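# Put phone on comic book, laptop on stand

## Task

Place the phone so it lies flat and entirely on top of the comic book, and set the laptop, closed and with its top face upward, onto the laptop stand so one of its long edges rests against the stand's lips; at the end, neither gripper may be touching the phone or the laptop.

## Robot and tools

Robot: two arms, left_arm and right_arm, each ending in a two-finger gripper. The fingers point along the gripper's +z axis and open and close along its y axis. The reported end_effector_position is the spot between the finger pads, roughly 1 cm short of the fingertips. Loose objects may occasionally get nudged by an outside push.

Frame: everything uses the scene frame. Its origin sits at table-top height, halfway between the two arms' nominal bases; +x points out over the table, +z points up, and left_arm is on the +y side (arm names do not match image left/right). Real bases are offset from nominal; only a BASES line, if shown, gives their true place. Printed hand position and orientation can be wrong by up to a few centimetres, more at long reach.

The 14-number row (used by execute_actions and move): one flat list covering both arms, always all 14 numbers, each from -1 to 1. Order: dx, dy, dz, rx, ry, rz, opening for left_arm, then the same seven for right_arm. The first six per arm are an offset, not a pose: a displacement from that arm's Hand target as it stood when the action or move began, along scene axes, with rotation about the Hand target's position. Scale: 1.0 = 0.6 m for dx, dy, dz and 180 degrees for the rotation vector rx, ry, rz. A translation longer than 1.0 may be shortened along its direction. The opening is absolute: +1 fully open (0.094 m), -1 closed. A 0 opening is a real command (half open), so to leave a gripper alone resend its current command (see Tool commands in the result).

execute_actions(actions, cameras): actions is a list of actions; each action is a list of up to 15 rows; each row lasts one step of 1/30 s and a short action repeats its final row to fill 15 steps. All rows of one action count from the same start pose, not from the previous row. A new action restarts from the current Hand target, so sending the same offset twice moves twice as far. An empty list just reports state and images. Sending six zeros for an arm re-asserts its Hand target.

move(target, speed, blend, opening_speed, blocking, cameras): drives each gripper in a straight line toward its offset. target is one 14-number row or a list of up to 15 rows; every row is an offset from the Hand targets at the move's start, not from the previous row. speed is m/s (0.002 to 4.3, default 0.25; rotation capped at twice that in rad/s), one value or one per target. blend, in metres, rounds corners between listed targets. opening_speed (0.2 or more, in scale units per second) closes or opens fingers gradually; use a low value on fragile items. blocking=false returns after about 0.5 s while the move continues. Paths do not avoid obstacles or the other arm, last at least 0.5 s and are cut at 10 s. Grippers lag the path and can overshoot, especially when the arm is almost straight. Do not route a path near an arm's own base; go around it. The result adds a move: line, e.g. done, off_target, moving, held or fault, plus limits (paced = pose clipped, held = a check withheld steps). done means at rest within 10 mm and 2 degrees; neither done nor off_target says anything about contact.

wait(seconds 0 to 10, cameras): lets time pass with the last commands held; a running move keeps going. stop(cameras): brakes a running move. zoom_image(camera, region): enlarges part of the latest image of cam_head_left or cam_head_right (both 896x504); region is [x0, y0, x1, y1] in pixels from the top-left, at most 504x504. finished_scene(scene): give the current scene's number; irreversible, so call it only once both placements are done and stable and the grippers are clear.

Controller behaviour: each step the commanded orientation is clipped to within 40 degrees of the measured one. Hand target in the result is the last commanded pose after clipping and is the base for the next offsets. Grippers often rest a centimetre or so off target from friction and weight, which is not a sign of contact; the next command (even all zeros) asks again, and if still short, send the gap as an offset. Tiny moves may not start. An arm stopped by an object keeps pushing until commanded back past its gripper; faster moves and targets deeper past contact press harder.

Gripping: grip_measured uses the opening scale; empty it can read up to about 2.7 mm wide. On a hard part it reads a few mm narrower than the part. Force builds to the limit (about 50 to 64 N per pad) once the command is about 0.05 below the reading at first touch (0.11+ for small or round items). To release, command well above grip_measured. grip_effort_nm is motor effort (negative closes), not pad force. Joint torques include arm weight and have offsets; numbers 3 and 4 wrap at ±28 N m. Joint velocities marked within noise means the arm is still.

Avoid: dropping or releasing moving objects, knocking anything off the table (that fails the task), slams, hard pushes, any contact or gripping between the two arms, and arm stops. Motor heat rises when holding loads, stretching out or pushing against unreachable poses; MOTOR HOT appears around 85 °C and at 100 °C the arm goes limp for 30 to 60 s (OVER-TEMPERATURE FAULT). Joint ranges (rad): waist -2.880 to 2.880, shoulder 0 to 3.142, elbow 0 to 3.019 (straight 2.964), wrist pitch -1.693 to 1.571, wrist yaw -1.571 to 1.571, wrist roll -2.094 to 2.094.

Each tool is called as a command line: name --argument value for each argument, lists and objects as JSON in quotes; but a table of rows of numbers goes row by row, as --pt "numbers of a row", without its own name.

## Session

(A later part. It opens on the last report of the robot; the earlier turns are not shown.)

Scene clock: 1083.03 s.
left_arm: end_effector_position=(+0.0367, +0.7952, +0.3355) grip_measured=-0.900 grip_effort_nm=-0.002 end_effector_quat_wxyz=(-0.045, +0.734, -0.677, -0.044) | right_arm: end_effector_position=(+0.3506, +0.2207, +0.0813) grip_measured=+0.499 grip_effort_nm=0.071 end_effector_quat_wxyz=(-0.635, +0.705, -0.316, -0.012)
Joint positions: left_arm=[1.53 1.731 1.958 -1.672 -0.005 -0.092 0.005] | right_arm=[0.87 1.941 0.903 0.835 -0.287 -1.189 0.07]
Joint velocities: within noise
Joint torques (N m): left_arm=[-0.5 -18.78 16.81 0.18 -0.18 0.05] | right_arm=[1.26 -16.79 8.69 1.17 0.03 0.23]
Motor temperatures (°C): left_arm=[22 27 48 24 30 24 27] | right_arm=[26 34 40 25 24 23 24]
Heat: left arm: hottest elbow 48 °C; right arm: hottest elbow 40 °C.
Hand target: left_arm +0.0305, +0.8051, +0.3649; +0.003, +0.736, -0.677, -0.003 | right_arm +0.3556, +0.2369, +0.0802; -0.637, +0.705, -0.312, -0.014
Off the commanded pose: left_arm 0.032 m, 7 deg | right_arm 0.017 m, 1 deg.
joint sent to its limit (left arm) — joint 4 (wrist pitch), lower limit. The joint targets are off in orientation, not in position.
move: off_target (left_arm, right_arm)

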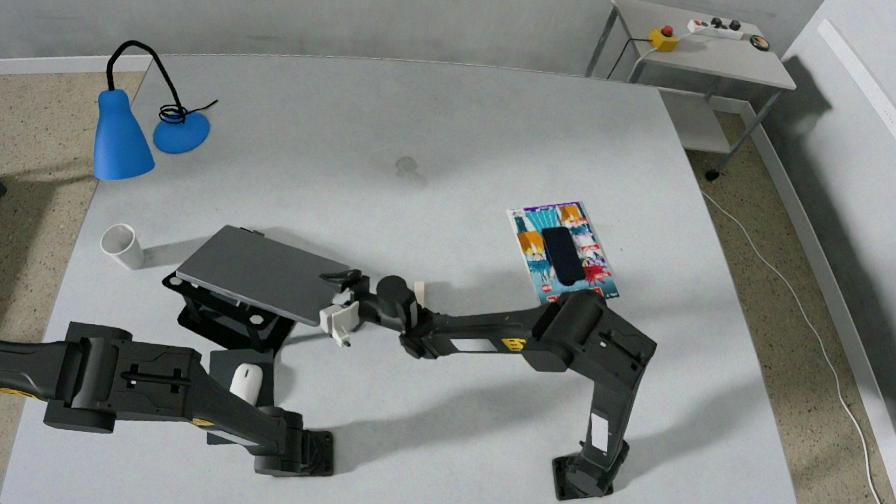

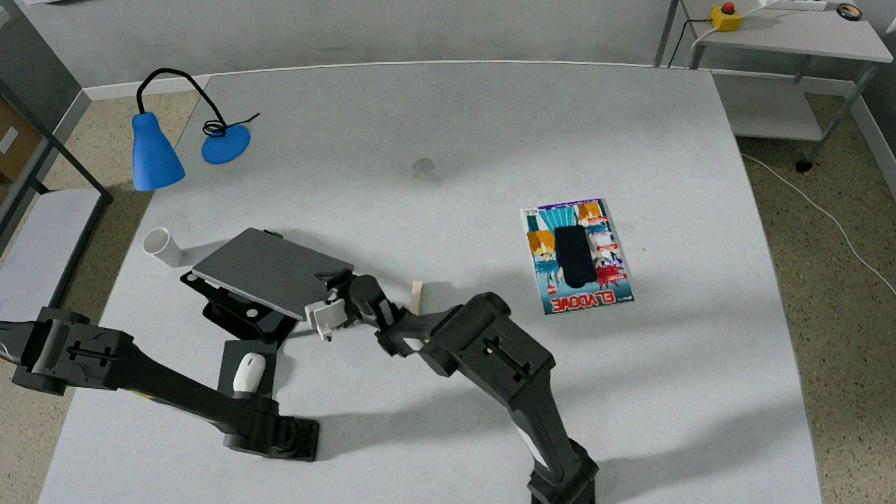

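move --pt "0 0 0 0 0 0 -0.9 0 -0.015 0 0 0 0 -0.9" --opening_speed 0.4

zoom_image --camera "cam_head_left" --region '[200, 200, 400, 360]'

zoom_image --camera "cam_head_right" --region '[200, 200, 400, 360]'

Scene clock: 1089.37 s.
left_arm: end_effector_position=(+0.0367, +0.7952, +0.3355) grip_measured=-0.900 grip_effort_nm=-0.002 end_effector_quat_wxyz=(-0.045, +0.734, -0.677, -0.044) | right_arm: end_effector_position=(+0.3489, +0.2213, +0.0782) grip_measured=-0.601 grip_effort_nm=-1.038 end_effector_quat_wxyz=(-0.633, +0.706, -0.318, -0.020)
Joint positions: left_arm=[1.53 1.731 1.958 -1.672 -0.005 -0.092 0.005] | right_arm=[0.87 1.946 0.903 0.834 -0.297 -1.177 0.019]
Joint velocities: within noise
Joint torques (N m): left_arm=[0.15 -19.08 17.06 0.21 -0.11 0.1] | right_arm=[0.32 -17.85 7.28 1.51 0.01 0.1]
Motor temperatures (°C): left_arm=[22 27 48 24 30 24 27] | right_arm=[26 35 40 25 24 23 25]
Heat: left arm: hottest elbow 48 °C; right arm: hottest elbow 40 °C.
Hand target: left_arm +0.0305, +0.8051, +0.3649; +0.003, +0.736, -0.677, -0.003 | right_arm +0.3556, +0.2279, +0.0801; -0.637, +0.705, -0.312, -0.014
Off the commanded pose: left_arm 0.032 m, 7 deg | right_arm 0.010 m, 1 deg.
joint sent to its limit (left arm) — joint 4 (wrist pitch), lower limit. The joint targets are off in orientation, not in position.
move: off_target (left_arm)

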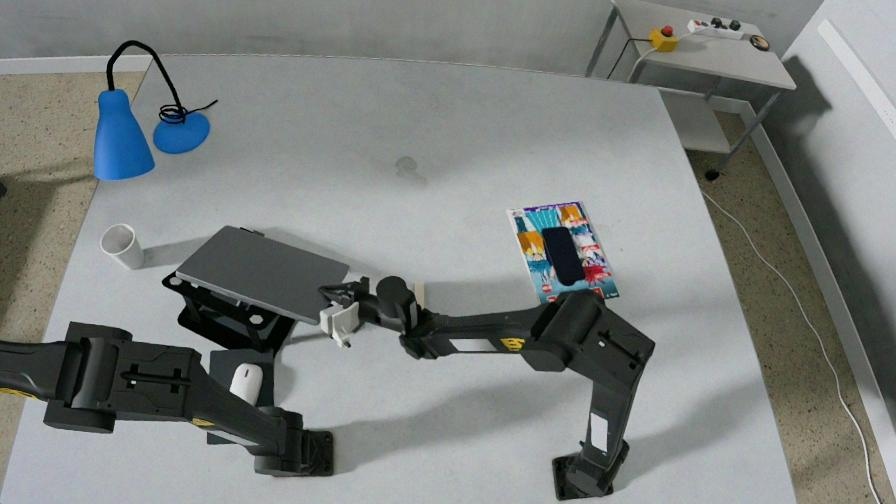

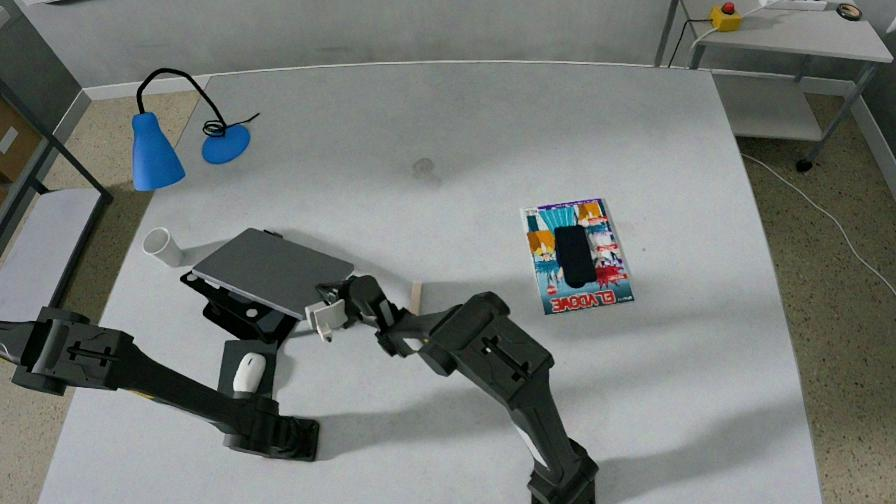

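Scaled by 2.520.

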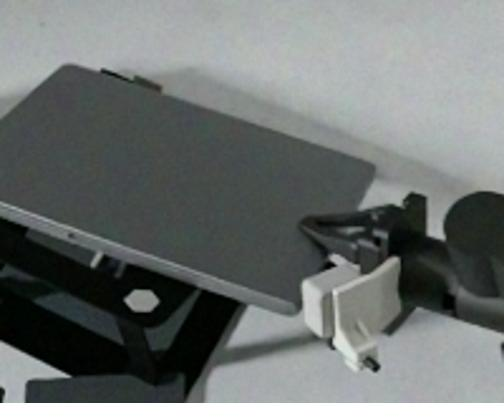

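Scaled by 2.520.

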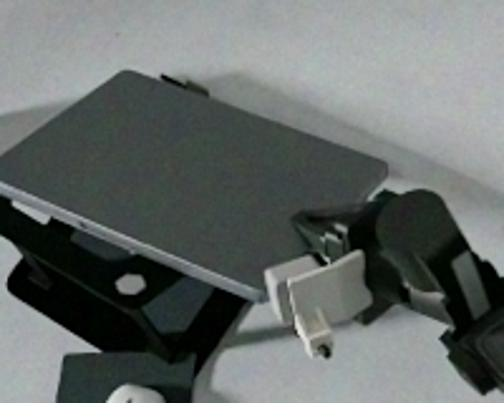

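move --pt "0 0 0 0 0 0 -0.9 0 0 0.06 0 0 0 -0.9" --pt "0 0 0 0 0 0 -0.9 -0.055 0.022 0.06 0 0 -0.028 -0.9" --speed 0.06

zoom_image --camera "cam_head_left" --region '[200, 200, 400, 360]'

zoom_image --camera "cam_head_right" --region '[200, 200, 400, 360]'

Scene clock: 1097.70 s.
left_arm: end_effector_position=(+0.0367, +0.7952, +0.3355) grip_measured=-0.900 grip_effort_nm=-0.002 end_effector_quat_wxyz=(-0.045, +0.734, -0.677, -0.044) | right_arm: end_effector_position=(+0.3400, +0.2306, +0.0865) grip_measured=-0.617 grip_effort_nm=-1.033 end_effector_quat_wxyz=(-0.619, +0.694, -0.367, +0.019)
Joint positions: left_arm=[1.53 1.731 1.958 -1.672 -0.005 -0.092 0.005] | right_arm=[0.939 1.904 0.902 0.764 -0.107 -1.14 0.018]
Joint velocities: within noise
Joint torques (N m): left_arm=[-0.85 -18.43 17.03 0.27 -0.11 0.09] | right_arm=[2.49 -22.83 5.23 1.77 -0.18 0.11]
Motor temperatures (°C): left_arm=[22 27 49 24 30 24 27] | right_arm=[26 36 39 25 24 23 25]
Heat: left arm: hottest elbow 49 °C; right arm: hottest elbow 39 °C.
Hand target: left_arm +0.0305, +0.8051, +0.3649; +0.003, +0.736, -0.677, -0.003 | right_arm +0.3226, +0.2410, +0.1160; -0.637, +0.690, -0.343, +0.014
Off the commanded pose: left_arm 0.032 m, 7 deg | right_arm 0.036 m, 4 deg.
joint sent to its limit (left arm) — joint 4 (wrist pitch), lower limit. The joint targets are off in orientation, not in position.
move: off_target (left_arm, right_arm)

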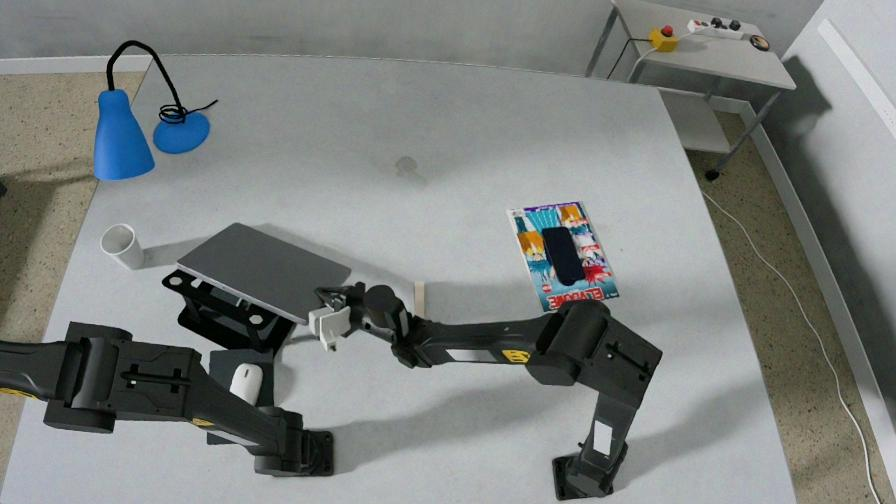

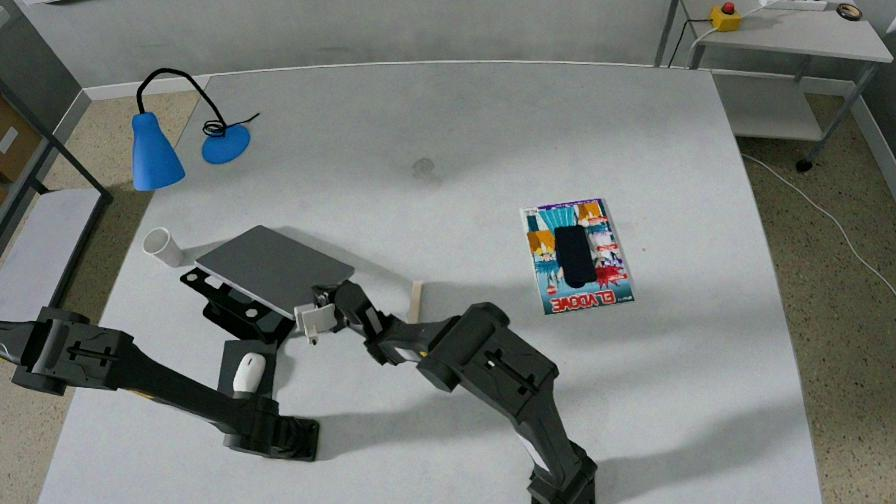

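Scaled by 2.520.

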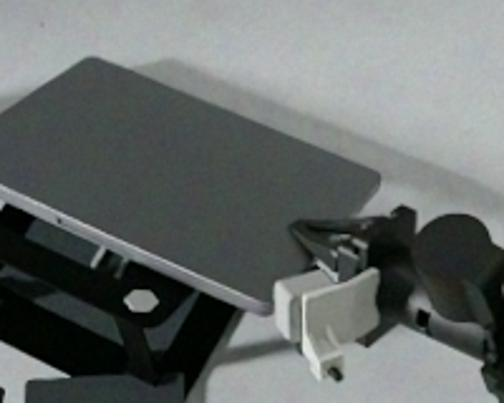

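Scaled by 2.520.

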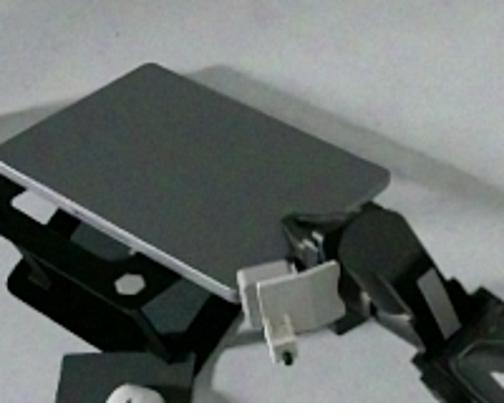

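move --pt "0 0 0 0 0 0 -0.9 0.0 0.0 0.04 0 0 0 -0.9" --pt "0 0 0 0 0 0 -0.9 -0.065 0.03 0.04 0 0 0 -0.9" --speed 0.06

zoom_image --camera "cam_head_left" --region '[160, 200, 360, 360]'

zoom_image --camera "cam_head_right" --region '[160, 200, 360, 360]'

Scene clock: 1103.03 s.
left_arm: end_effector_position=(+0.0367, +0.7952, +0.3355) grip_measured=-0.900 grip_effort_nm=-0.002 end_effector_quat_wxyz=(-0.045, +0.734, -0.677, -0.044) | right_arm: end_effector_position=(+0.3171, +0.2371, +0.0956) grip_measured=-0.619 grip_effort_nm=-1.043 end_effector_quat_wxyz=(-0.607, +0.693, -0.389, +0.031)
Joint positions: left_arm=[1.53 1.731 1.958 -1.672 -0.005 -0.092 0.005] | right_arm=[1.002 1.855 0.886 0.704 0 -1.111 0.018]
Joint velocities: within noise
Joint torques (N m): left_arm=[-0.67 -18.32 16.75 0.23 -0.13 0.1] | right_arm=[4.07 -23.65 5.89 2.06 -0.92 -0.01]
Motor temperatures (°C): left_arm=[22 28 50 24 30 24 27] | right_arm=[26 37 39 25 24 23 26]
Heat: left arm: hottest elbow 50 °C; right arm: hottest elbow 39 °C.
Hand target: left_arm +0.0305, +0.8051, +0.3649; +0.003, +0.736, -0.677, -0.003 | right_arm +0.2837, +0.2589, +0.1401; -0.637, +0.690, -0.343, +0.014
Off the commanded pose: left_arm 0.032 m, 7 deg | right_arm 0.060 m, 7 deg.
joint sent to its limit (left arm) — joint 4 (wrist pitch), lower limit. The joint targets are off in orientation, not in position.
move: off_target (left_arm, right_arm)

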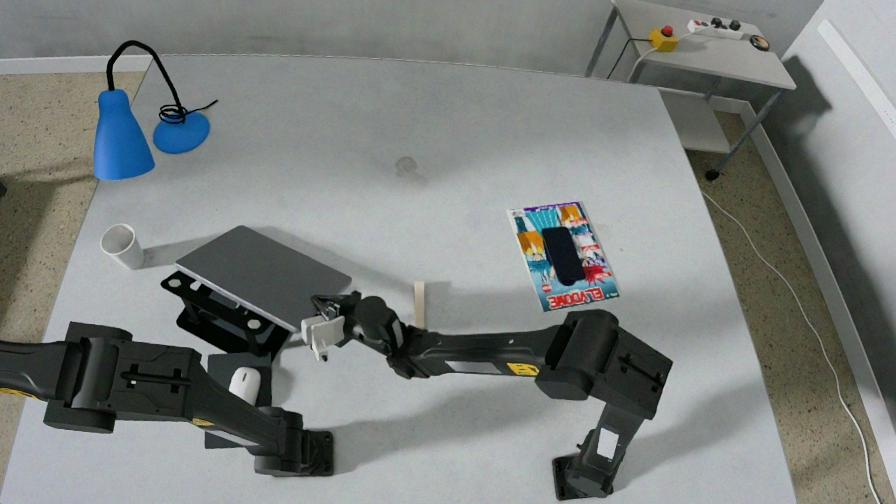

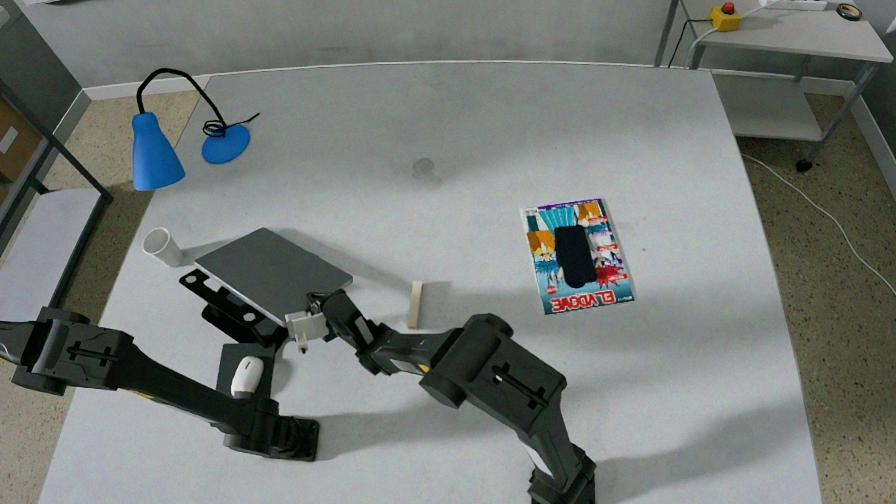

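Scaled by 2.520.

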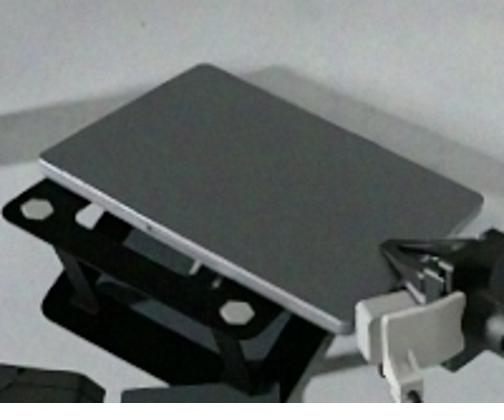

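Scaled by 2.520.

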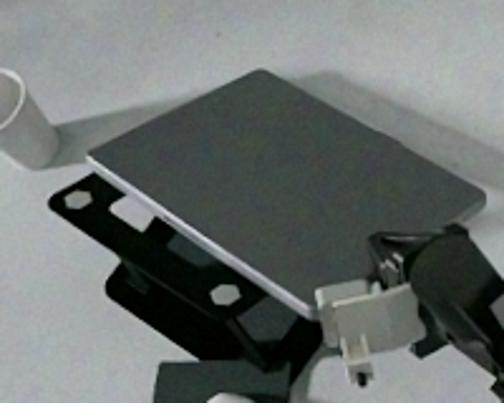

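move --pt "0 0 0 0 0 0 -0.9 -0.05 0.023 0.02 0 0 0.02 -0.9" --speed 0.06

zoom_image --camera "cam_head_left" --region '[160, 200, 360, 360]'

zoom_image --camera "cam_head_right" --region '[160, 200, 360, 360]'

Scene clock: 1108.40 s.
left_arm: end_effector_position=(+0.0367, +0.7952, +0.3355) grip_measured=-0.900 grip_effort_nm=-0.002 end_effector_quat_wxyz=(-0.045, +0.734, -0.677, -0.044) | right_arm: end_effector_position=(+0.2970, +0.2437, +0.1011) grip_measured=-0.619 grip_effort_nm=-1.038 end_effector_quat_wxyz=(-0.603, +0.700, -0.382, +0.019)
Joint positions: left_arm=[1.53 1.731 1.958 -1.672 -0.005 -0.092 0.005] | right_arm=[1.034 1.828 0.875 0.678 0 -1.102 0.018]
Joint velocities: within noise
Joint torques (N m): left_arm=[-1.03 -19.25 17.03 0.2 -0.1 0.05] | right_arm=[5.13 -23.24 6.6 1.8 -1.48 -0.12]
Motor temperatures (°C): left_arm=[22 28 50 24 30 24 27] | right_arm=[26 36 39 25 24 23 26]
Heat: left arm: hottest elbow 50 °C; right arm: hottest elbow 39 °C.
Hand target: left_arm +0.0305, +0.8051, +0.3649; +0.003, +0.736, -0.677, -0.003 | right_arm +0.2537, +0.2727, +0.1520; -0.637, +0.701, -0.321, -0.006
Off the commanded pose: left_arm 0.032 m, 7 deg | right_arm 0.073 m, 9 deg.
joint sent to its limit (left arm) — joint 4 (wrist pitch), lower limit. The joint targets are off in orientation, not in position.
move: off_target (left_arm, right_arm)

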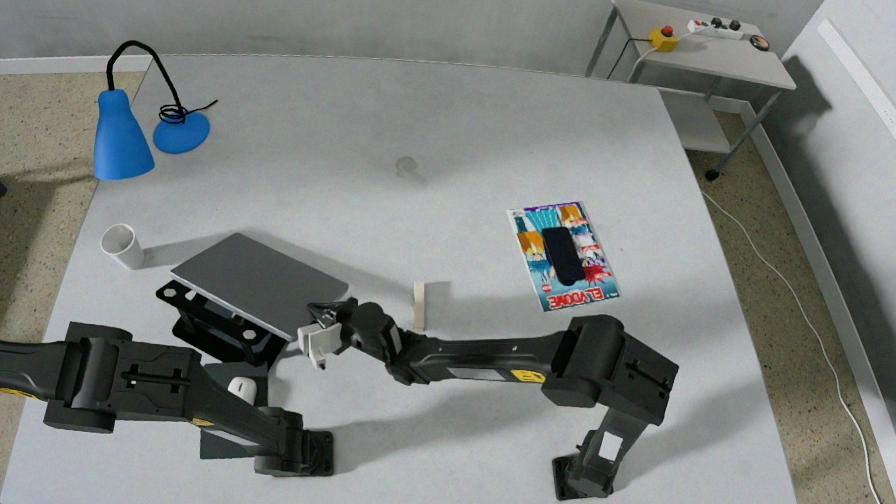

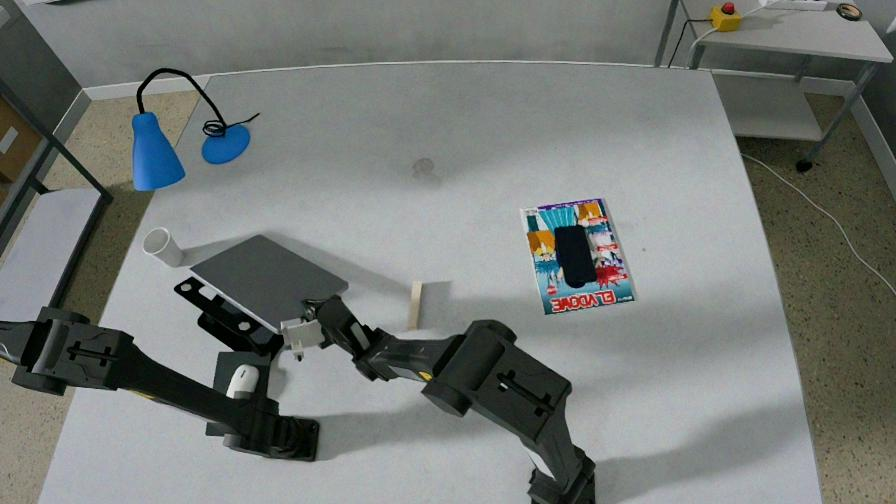

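Scaled by 2.520.

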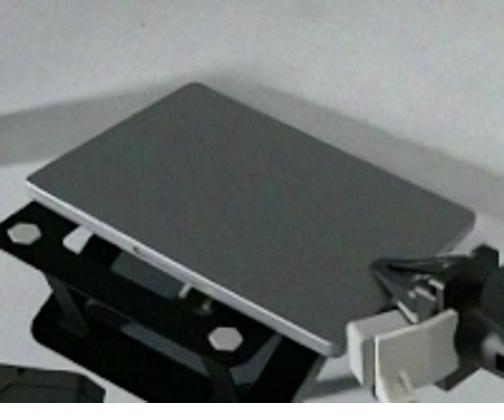

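Scaled by 2.520.

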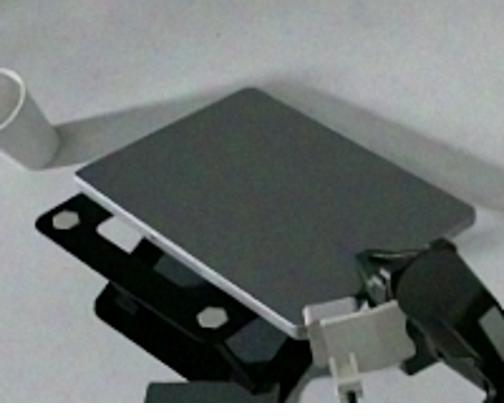

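move --pt "0 0 0 0 0 0 -0.9 0.065 -0.045 0.06 0 0 0 -0.9" --speed 0.06

zoom_image --camera "cam_head_left" --region '[160, 200, 360, 360]'

zoom_image --camera "cam_head_right" --region '[160, 200, 360, 360]'

Scene clock: 1117.27 s.
left_arm: end_effector_position=(+0.0367, +0.7952, +0.3355) grip_measured=-0.900 grip_effort_nm=-0.002 end_effector_quat_wxyz=(-0.045, +0.734, -0.677, -0.044) | right_arm: end_effector_position=(+0.2990, +0.2345, +0.1219) grip_measured=-0.628 grip_effort_nm=-1.038 end_effector_quat_wxyz=(-0.591, +0.720, -0.364, -0.006)
Joint positions: left_arm=[1.53 1.731 1.958 -1.672 -0.005 -0.092 0.005] | right_arm=[0.995 1.754 0.875 0.571 -0.108 -1.127 0.017]
Joint velocities: within noise
Joint torques (N m): left_arm=[-1.55 -18.02 16.95 0.24 -0.11 0.11] | right_arm=[1.2 -24.41 7.99 2.09 -0.98 -0.08]
Motor temperatures (°C): left_arm=[22 28 51 24 29 24 27] | right_arm=[26 37 39 25 26 23 26]
Heat: left arm: hottest elbow 51 °C; right arm: hottest elbow 39 °C.
Hand target: left_arm +0.0305, +0.8051, +0.3649; +0.003, +0.736, -0.677, -0.003 | right_arm +0.2927, +0.2457, +0.1881; -0.637, +0.701, -0.321, -0.006
Off the commanded pose: left_arm 0.032 m, 7 deg | right_arm 0.067 m, 7 deg.
joint sent to its limit (left arm) — joint 4 (wrist pitch), lower limit. The joint targets are off in orientation, not in position.
move: off_target (left_arm, right_arm)

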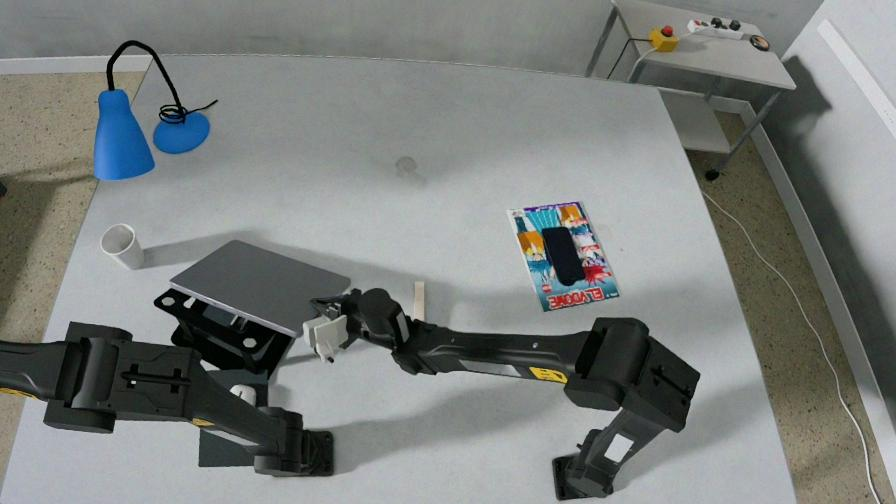

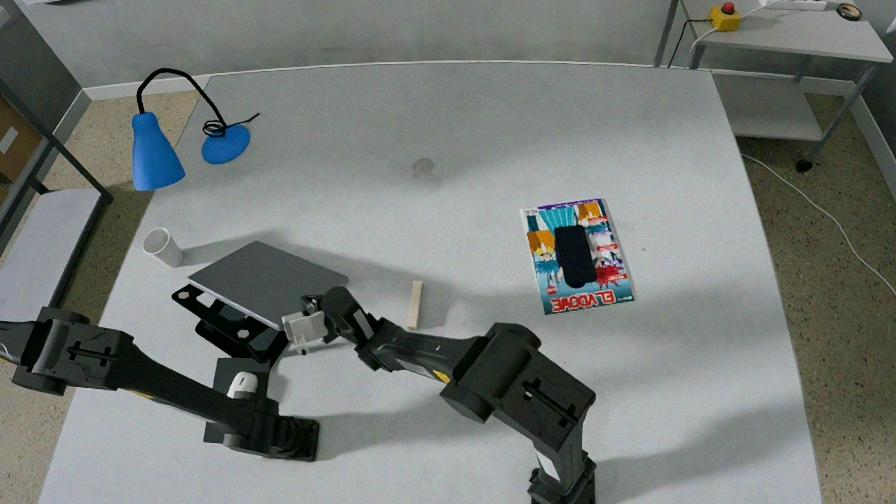

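Scaled by 2.520.

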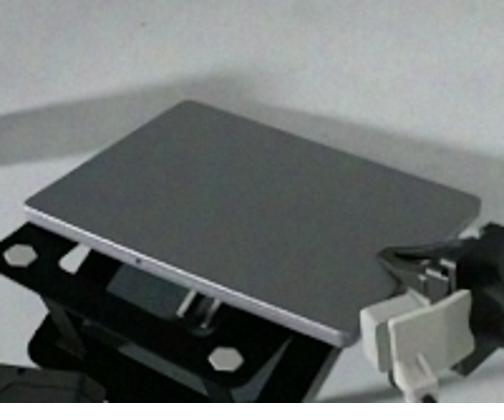

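Scaled by 2.520.

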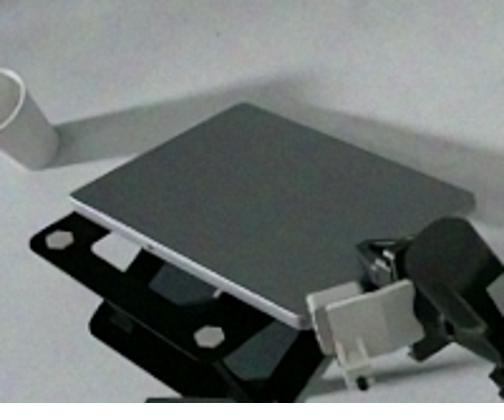

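move --pt "0.2 -0.375 0.025 -0.005 -0.18 -0.1 0.3 0 0 0 0 0 0 -0.9" --pt "0.316 -0.625 -0.14 -0.009 -0.35 -0.188 0.3 0 0 0 0 0 0 -0.9" --speed 0.25 --blend 0.05

zoom_image --camera "cam_head_left" --region '[110, 200, 360, 400]'

zoom_image --camera "cam_head_right" --region '[110, 200, 360, 400]'

Scene clock: 1133.20 s.
left_arm: end_effector_position=(+0.2183, +0.4382, +0.2801) grip_measured=+0.298 grip_effort_nm=0.129 end_effector_quat_wxyz=(+0.340, -0.423, +0.751, -0.376) | right_arm: end_effector_position=(+0.2990, +0.2345, +0.1219) grip_measured=-0.628 grip_effort_nm=-1.038 end_effector_quat_wxyz=(-0.591, +0.720, -0.364, -0.006)
Joint positions: left_arm=[1.361 1.037 0.89 -1.672 1.047 0.506 0.061] | right_arm=[0.995 1.754 0.875 0.571 -0.108 -1.127 0.017]
Joint velocities: within noise
Joint torques (N m): left_arm=[-2.49 -7 8.96 -0.39 0.67 0.16] | right_arm=[1.14 -24.41 7.94 2.06 -0.98 -0.08]
Motor temperatures (°C): left_arm=[22 28 50 24 29 24 27] | right_arm=[26 40 39 25 26 23 26]
Heat: left arm: hottest elbow 50 °C; right arm: hottest shoulder 40 °C.
Hand target: left_arm +0.2200, +0.4300, +0.2808; +0.337, -0.411, +0.755, -0.385 | right_arm +0.2927, +0.2457, +0.1881; -0.637, +0.701, -0.321, -0.006
Off the commanded pose: left_arm 0.008 m, 2 deg | right_arm 0.067 m, 7 deg.
joint sent to its limit (left arm) — joint 4 (wrist pitch), lower limit. The joint targets still meet the commanded pose.
move: off_target (right_arm)

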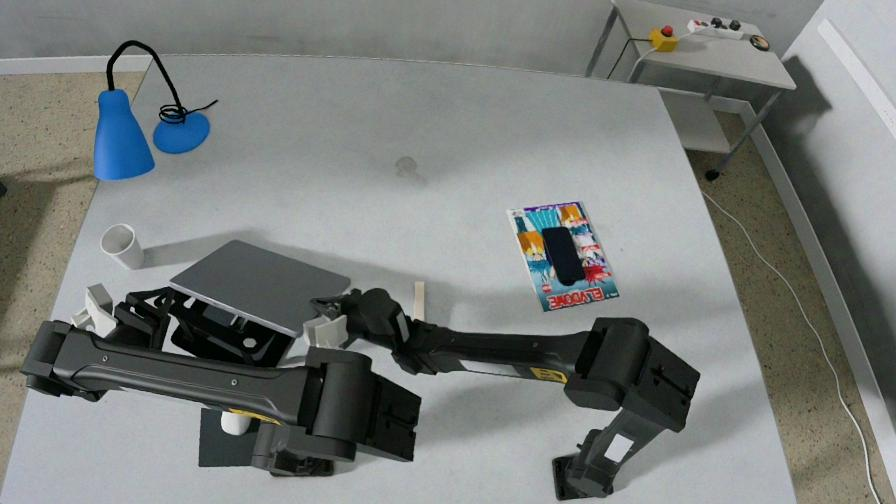

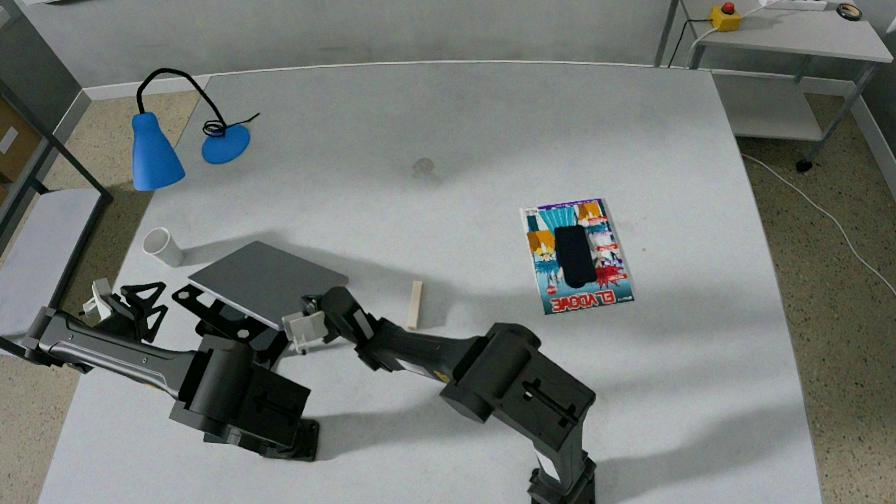

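Scaled by 2.016.

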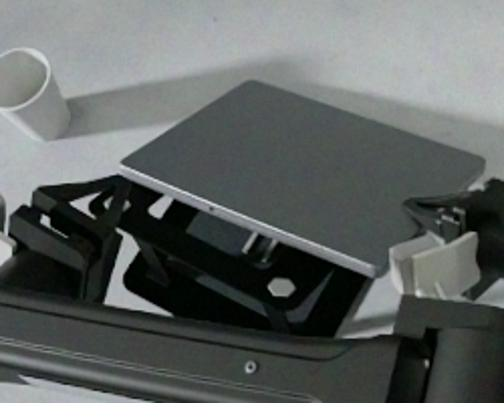

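Scaled by 2.016.

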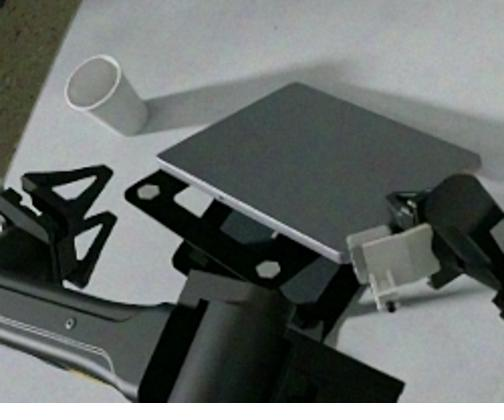

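move --pt "-0.01 -0.08 -0.14 0 0 0 0.3 0 0 0 0 0 0 -0.9" --speed 0.12

zoom_image --camera "cam_head_left" --region '[110, 200, 360, 400]'

zoom_image --camera "cam_head_right" --region '[110, 200, 360, 400]'

Scene clock: 1138.97 s.
left_arm: end_effector_position=(+0.2118, +0.3869, +0.1981) grip_measured=+0.298 grip_effort_nm=0.129 end_effector_quat_wxyz=(+0.335, -0.418, +0.751, -0.385) | right_arm: end_effector_position=(+0.2990, +0.2345, +0.1219) grip_measured=-0.628 grip_effort_nm=-1.038 end_effector_quat_wxyz=(-0.591, +0.720, -0.364, -0.006)
Joint positions: left_arm=[1.347 0.956 0.616 -1.5 1.051 0.517 0.061] | right_arm=[0.995 1.754 0.875 0.571 -0.108 -1.127 0.017]
Joint velocities: within noise
Joint torques (N m): left_arm=[-2.78 -5.36 8.44 0.25 0.59 -0.01] | right_arm=[1.14 -24.41 7.97 2.07 -0.98 -0.08]
Motor temperatures (°C): left_arm=[22 28 48 24 29 24 27] | right_arm=[26 41 39 25 26 23 27]
Heat: left arm: hottest elbow 48 °C; right arm: hottest shoulder 41 °C.
Hand target: left_arm +0.2140, +0.3821, +0.1968; +0.337, -0.411, +0.755, -0.385 | right_arm +0.2927, +0.2458, +0.1881; -0.637, +0.701, -0.321, -0.006
Off the commanded pose: left_arm 0.005 m, 1 deg | right_arm 0.067 m, 7 deg.
move: off_target (right_arm)

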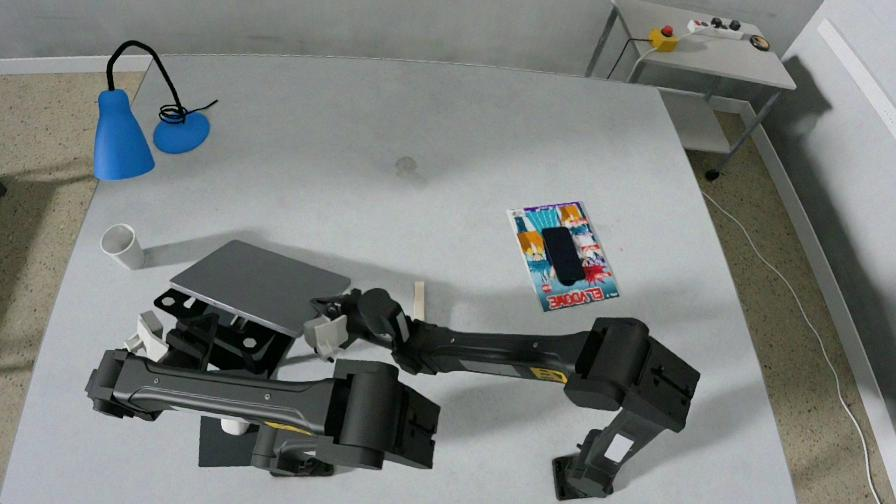

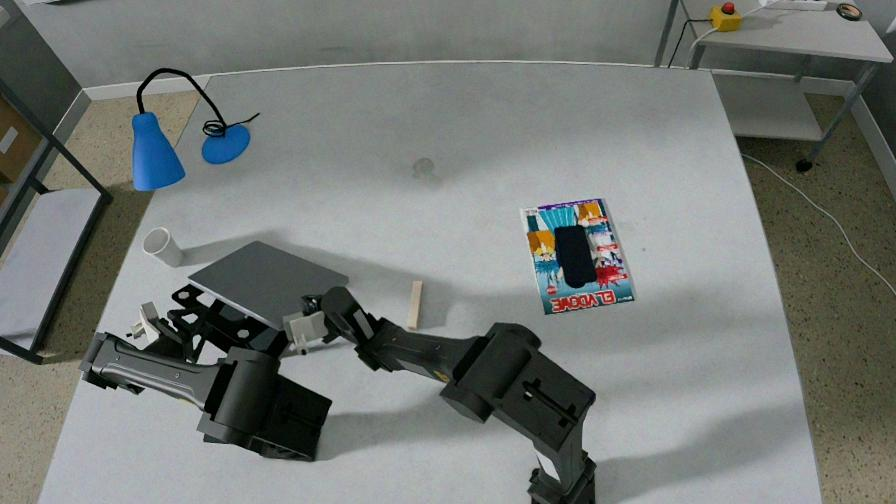

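Scaled by 2.016.

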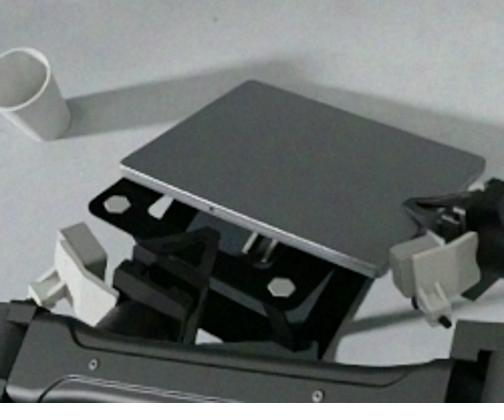

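Scaled by 2.016.

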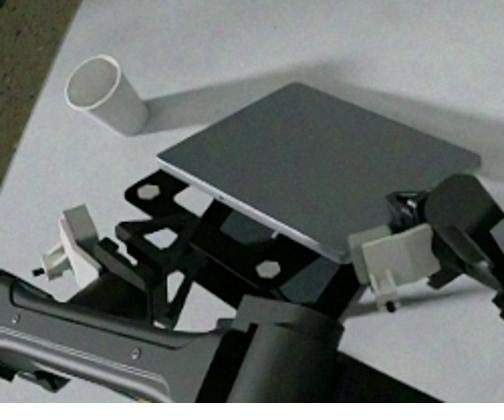

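move --pt "0.05 -0.01 -0.02 0 0 0 0.3 0 0 0 0 0 0 -0.9" --speed 0.08

zoom_image --camera "cam_head_left" --region '[150, 250, 320, 380]'

zoom_image --camera "cam_head_right" --region '[150, 250, 320, 380]'

Scene clock: 1146.00 s.
left_arm: end_effector_position=(+0.2426, +0.3807, +0.1867) grip_measured=+0.298 grip_effort_nm=0.125 end_effector_quat_wxyz=(+0.337, -0.417, +0.751, -0.386) | right_arm: end_effector_position=(+0.2990, +0.2345, +0.1219) grip_measured=-0.628 grip_effort_nm=-1.043 end_effector_quat_wxyz=(-0.591, +0.720, -0.364, -0.006)
Joint positions: left_arm=[1.192 0.906 0.563 -1.222 1.076 0.204 0.061] | right_arm=[0.995 1.754 0.875 0.571 -0.108 -1.127 0.017]
Joint velocities: within noise
Joint torques (N m): left_arm=[-2.26 -5.19 8.95 0.77 0.42 -0.02] | right_arm=[1.2 -24.41 7.97 2.06 -0.98 -0.07]
Motor temperatures (°C): left_arm=[22 28 46 24 30 24 27] | right_arm=[26 42 39 25 26 23 27]
Heat: left arm: hottest elbow 46 °C; right arm: hottest shoulder 42 °C.
Hand target: left_arm +0.2440, +0.3760, +0.1849; +0.337, -0.411, +0.755, -0.385 | right_arm +0.2927, +0.2458, +0.1881; -0.637, +0.701, -0.321, -0.006
Off the commanded pose: left_arm 0.005 m, 1 deg | right_arm 0.067 m, 7 deg.
move: off_target (right_arm)

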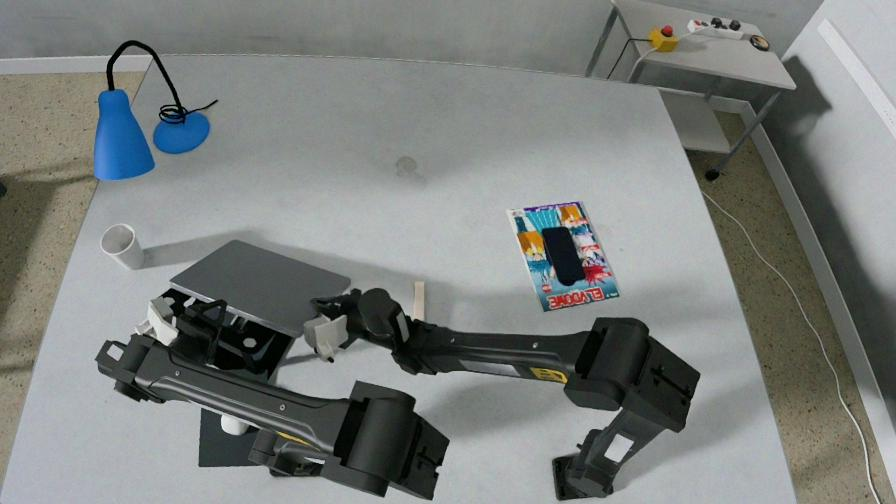

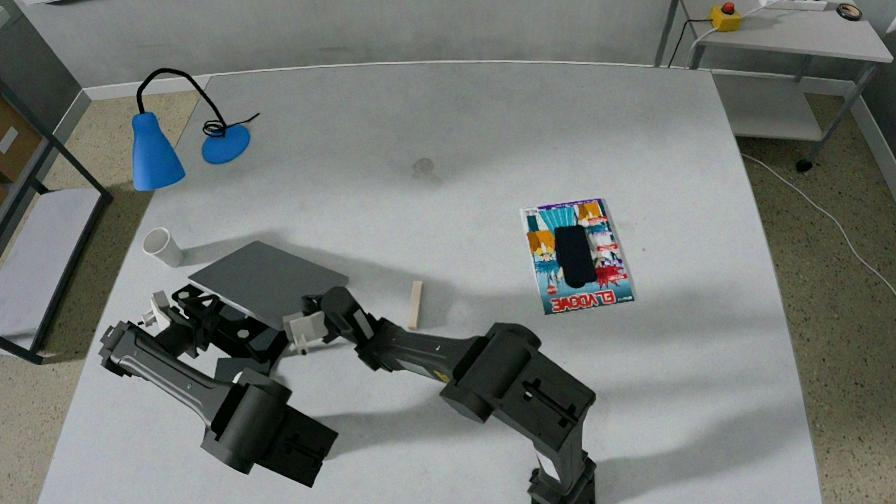

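Scaled by 2.965.

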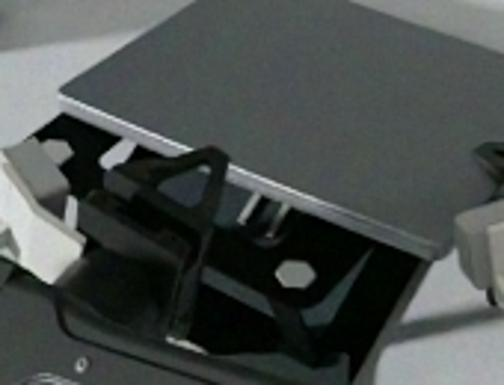

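Scaled by 2.965.

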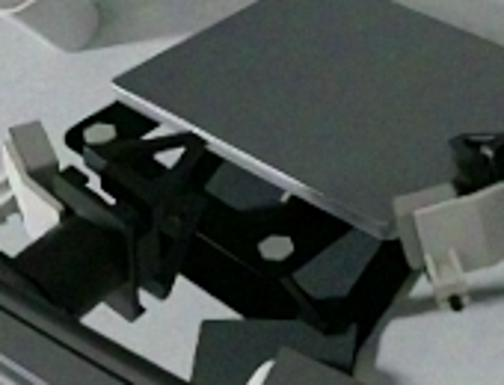

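move --pt "0.075 -0.03 -0.03 0 0 0 0.3 0 0 0 0 0 0 -0.9" --speed 0.08

zoom_image --camera "cam_head_left" --region '[150, 230, 320, 360]'

zoom_image --camera "cam_head_right" --region '[150, 230, 320, 360]'

Scene clock: 1156.90 s.
left_arm: end_effector_position=(+0.2820, +0.3648, +0.1724) grip_measured=+0.298 grip_effort_nm=0.125 end_effector_quat_wxyz=(+0.334, -0.432, +0.744, -0.384) | right_arm: end_effector_position=(+0.3023, +0.2324, +0.1217) grip_measured=-0.630 grip_effort_nm=-1.043 end_effector_quat_wxyz=(-0.591, +0.719, -0.366, -0.004)
Joint positions: left_arm=[0.977 0.825 0.474 -0.817 1.02 -0.273 0.061] | right_arm=[0.988 1.754 0.875 0.57 -0.109 -1.128 0.017]
Joint velocities: within noise
Joint torques (N m): left_arm=[-4.19 -2.78 9.02 2.41 0.49 0.13] | right_arm=[1.38 -24.47 7.94 2.07 -0.96 -0.06]
Motor temperatures (°C): left_arm=[22 28 44 24 29 24 27] | right_arm=[26 42 39 25 26 23 27]
Heat: left arm: hottest elbow 44 °C; right arm: hottest shoulder 42 °C.
Hand target: left_arm +0.2890, +0.3580, +0.1668; +0.337, -0.411, +0.755, -0.385 | right_arm +0.2927, +0.2458, +0.1881; -0.637, +0.701, -0.321, -0.006
Off the commanded pose: left_arm 0.011 m, 3 deg | right_arm 0.068 m, 8 deg.
move: off_target (left_arm, right_arm)

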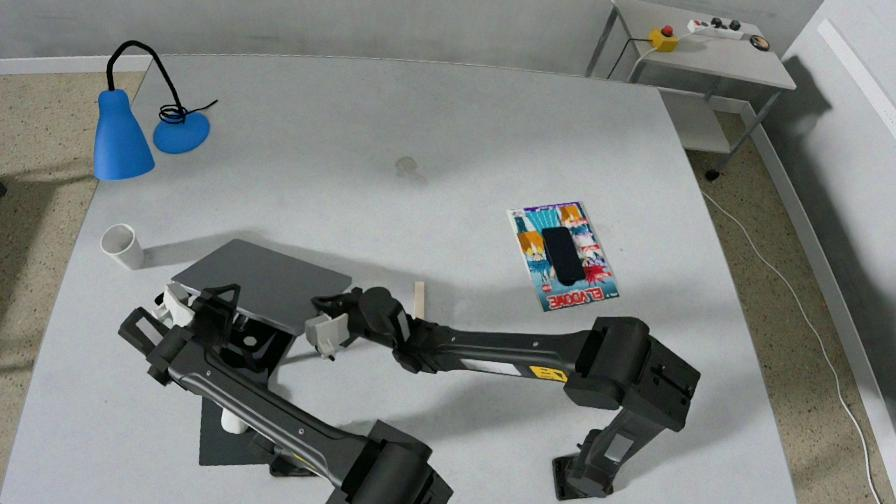

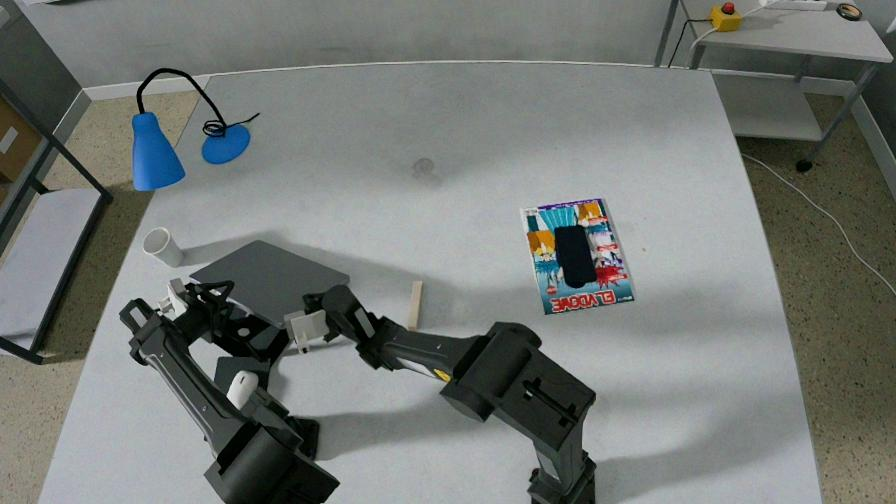

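Scaled by 2.965.

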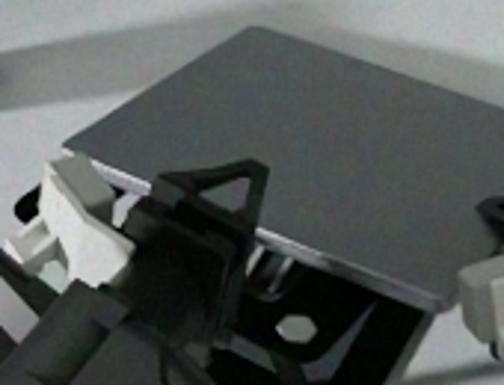

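Scaled by 2.965.

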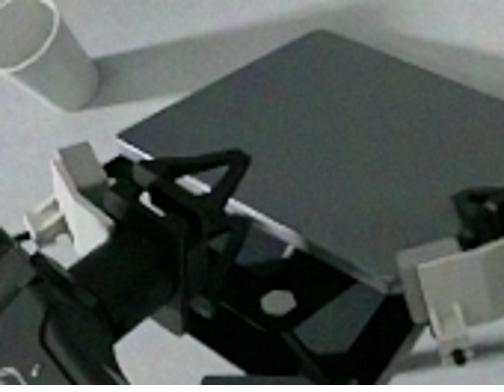

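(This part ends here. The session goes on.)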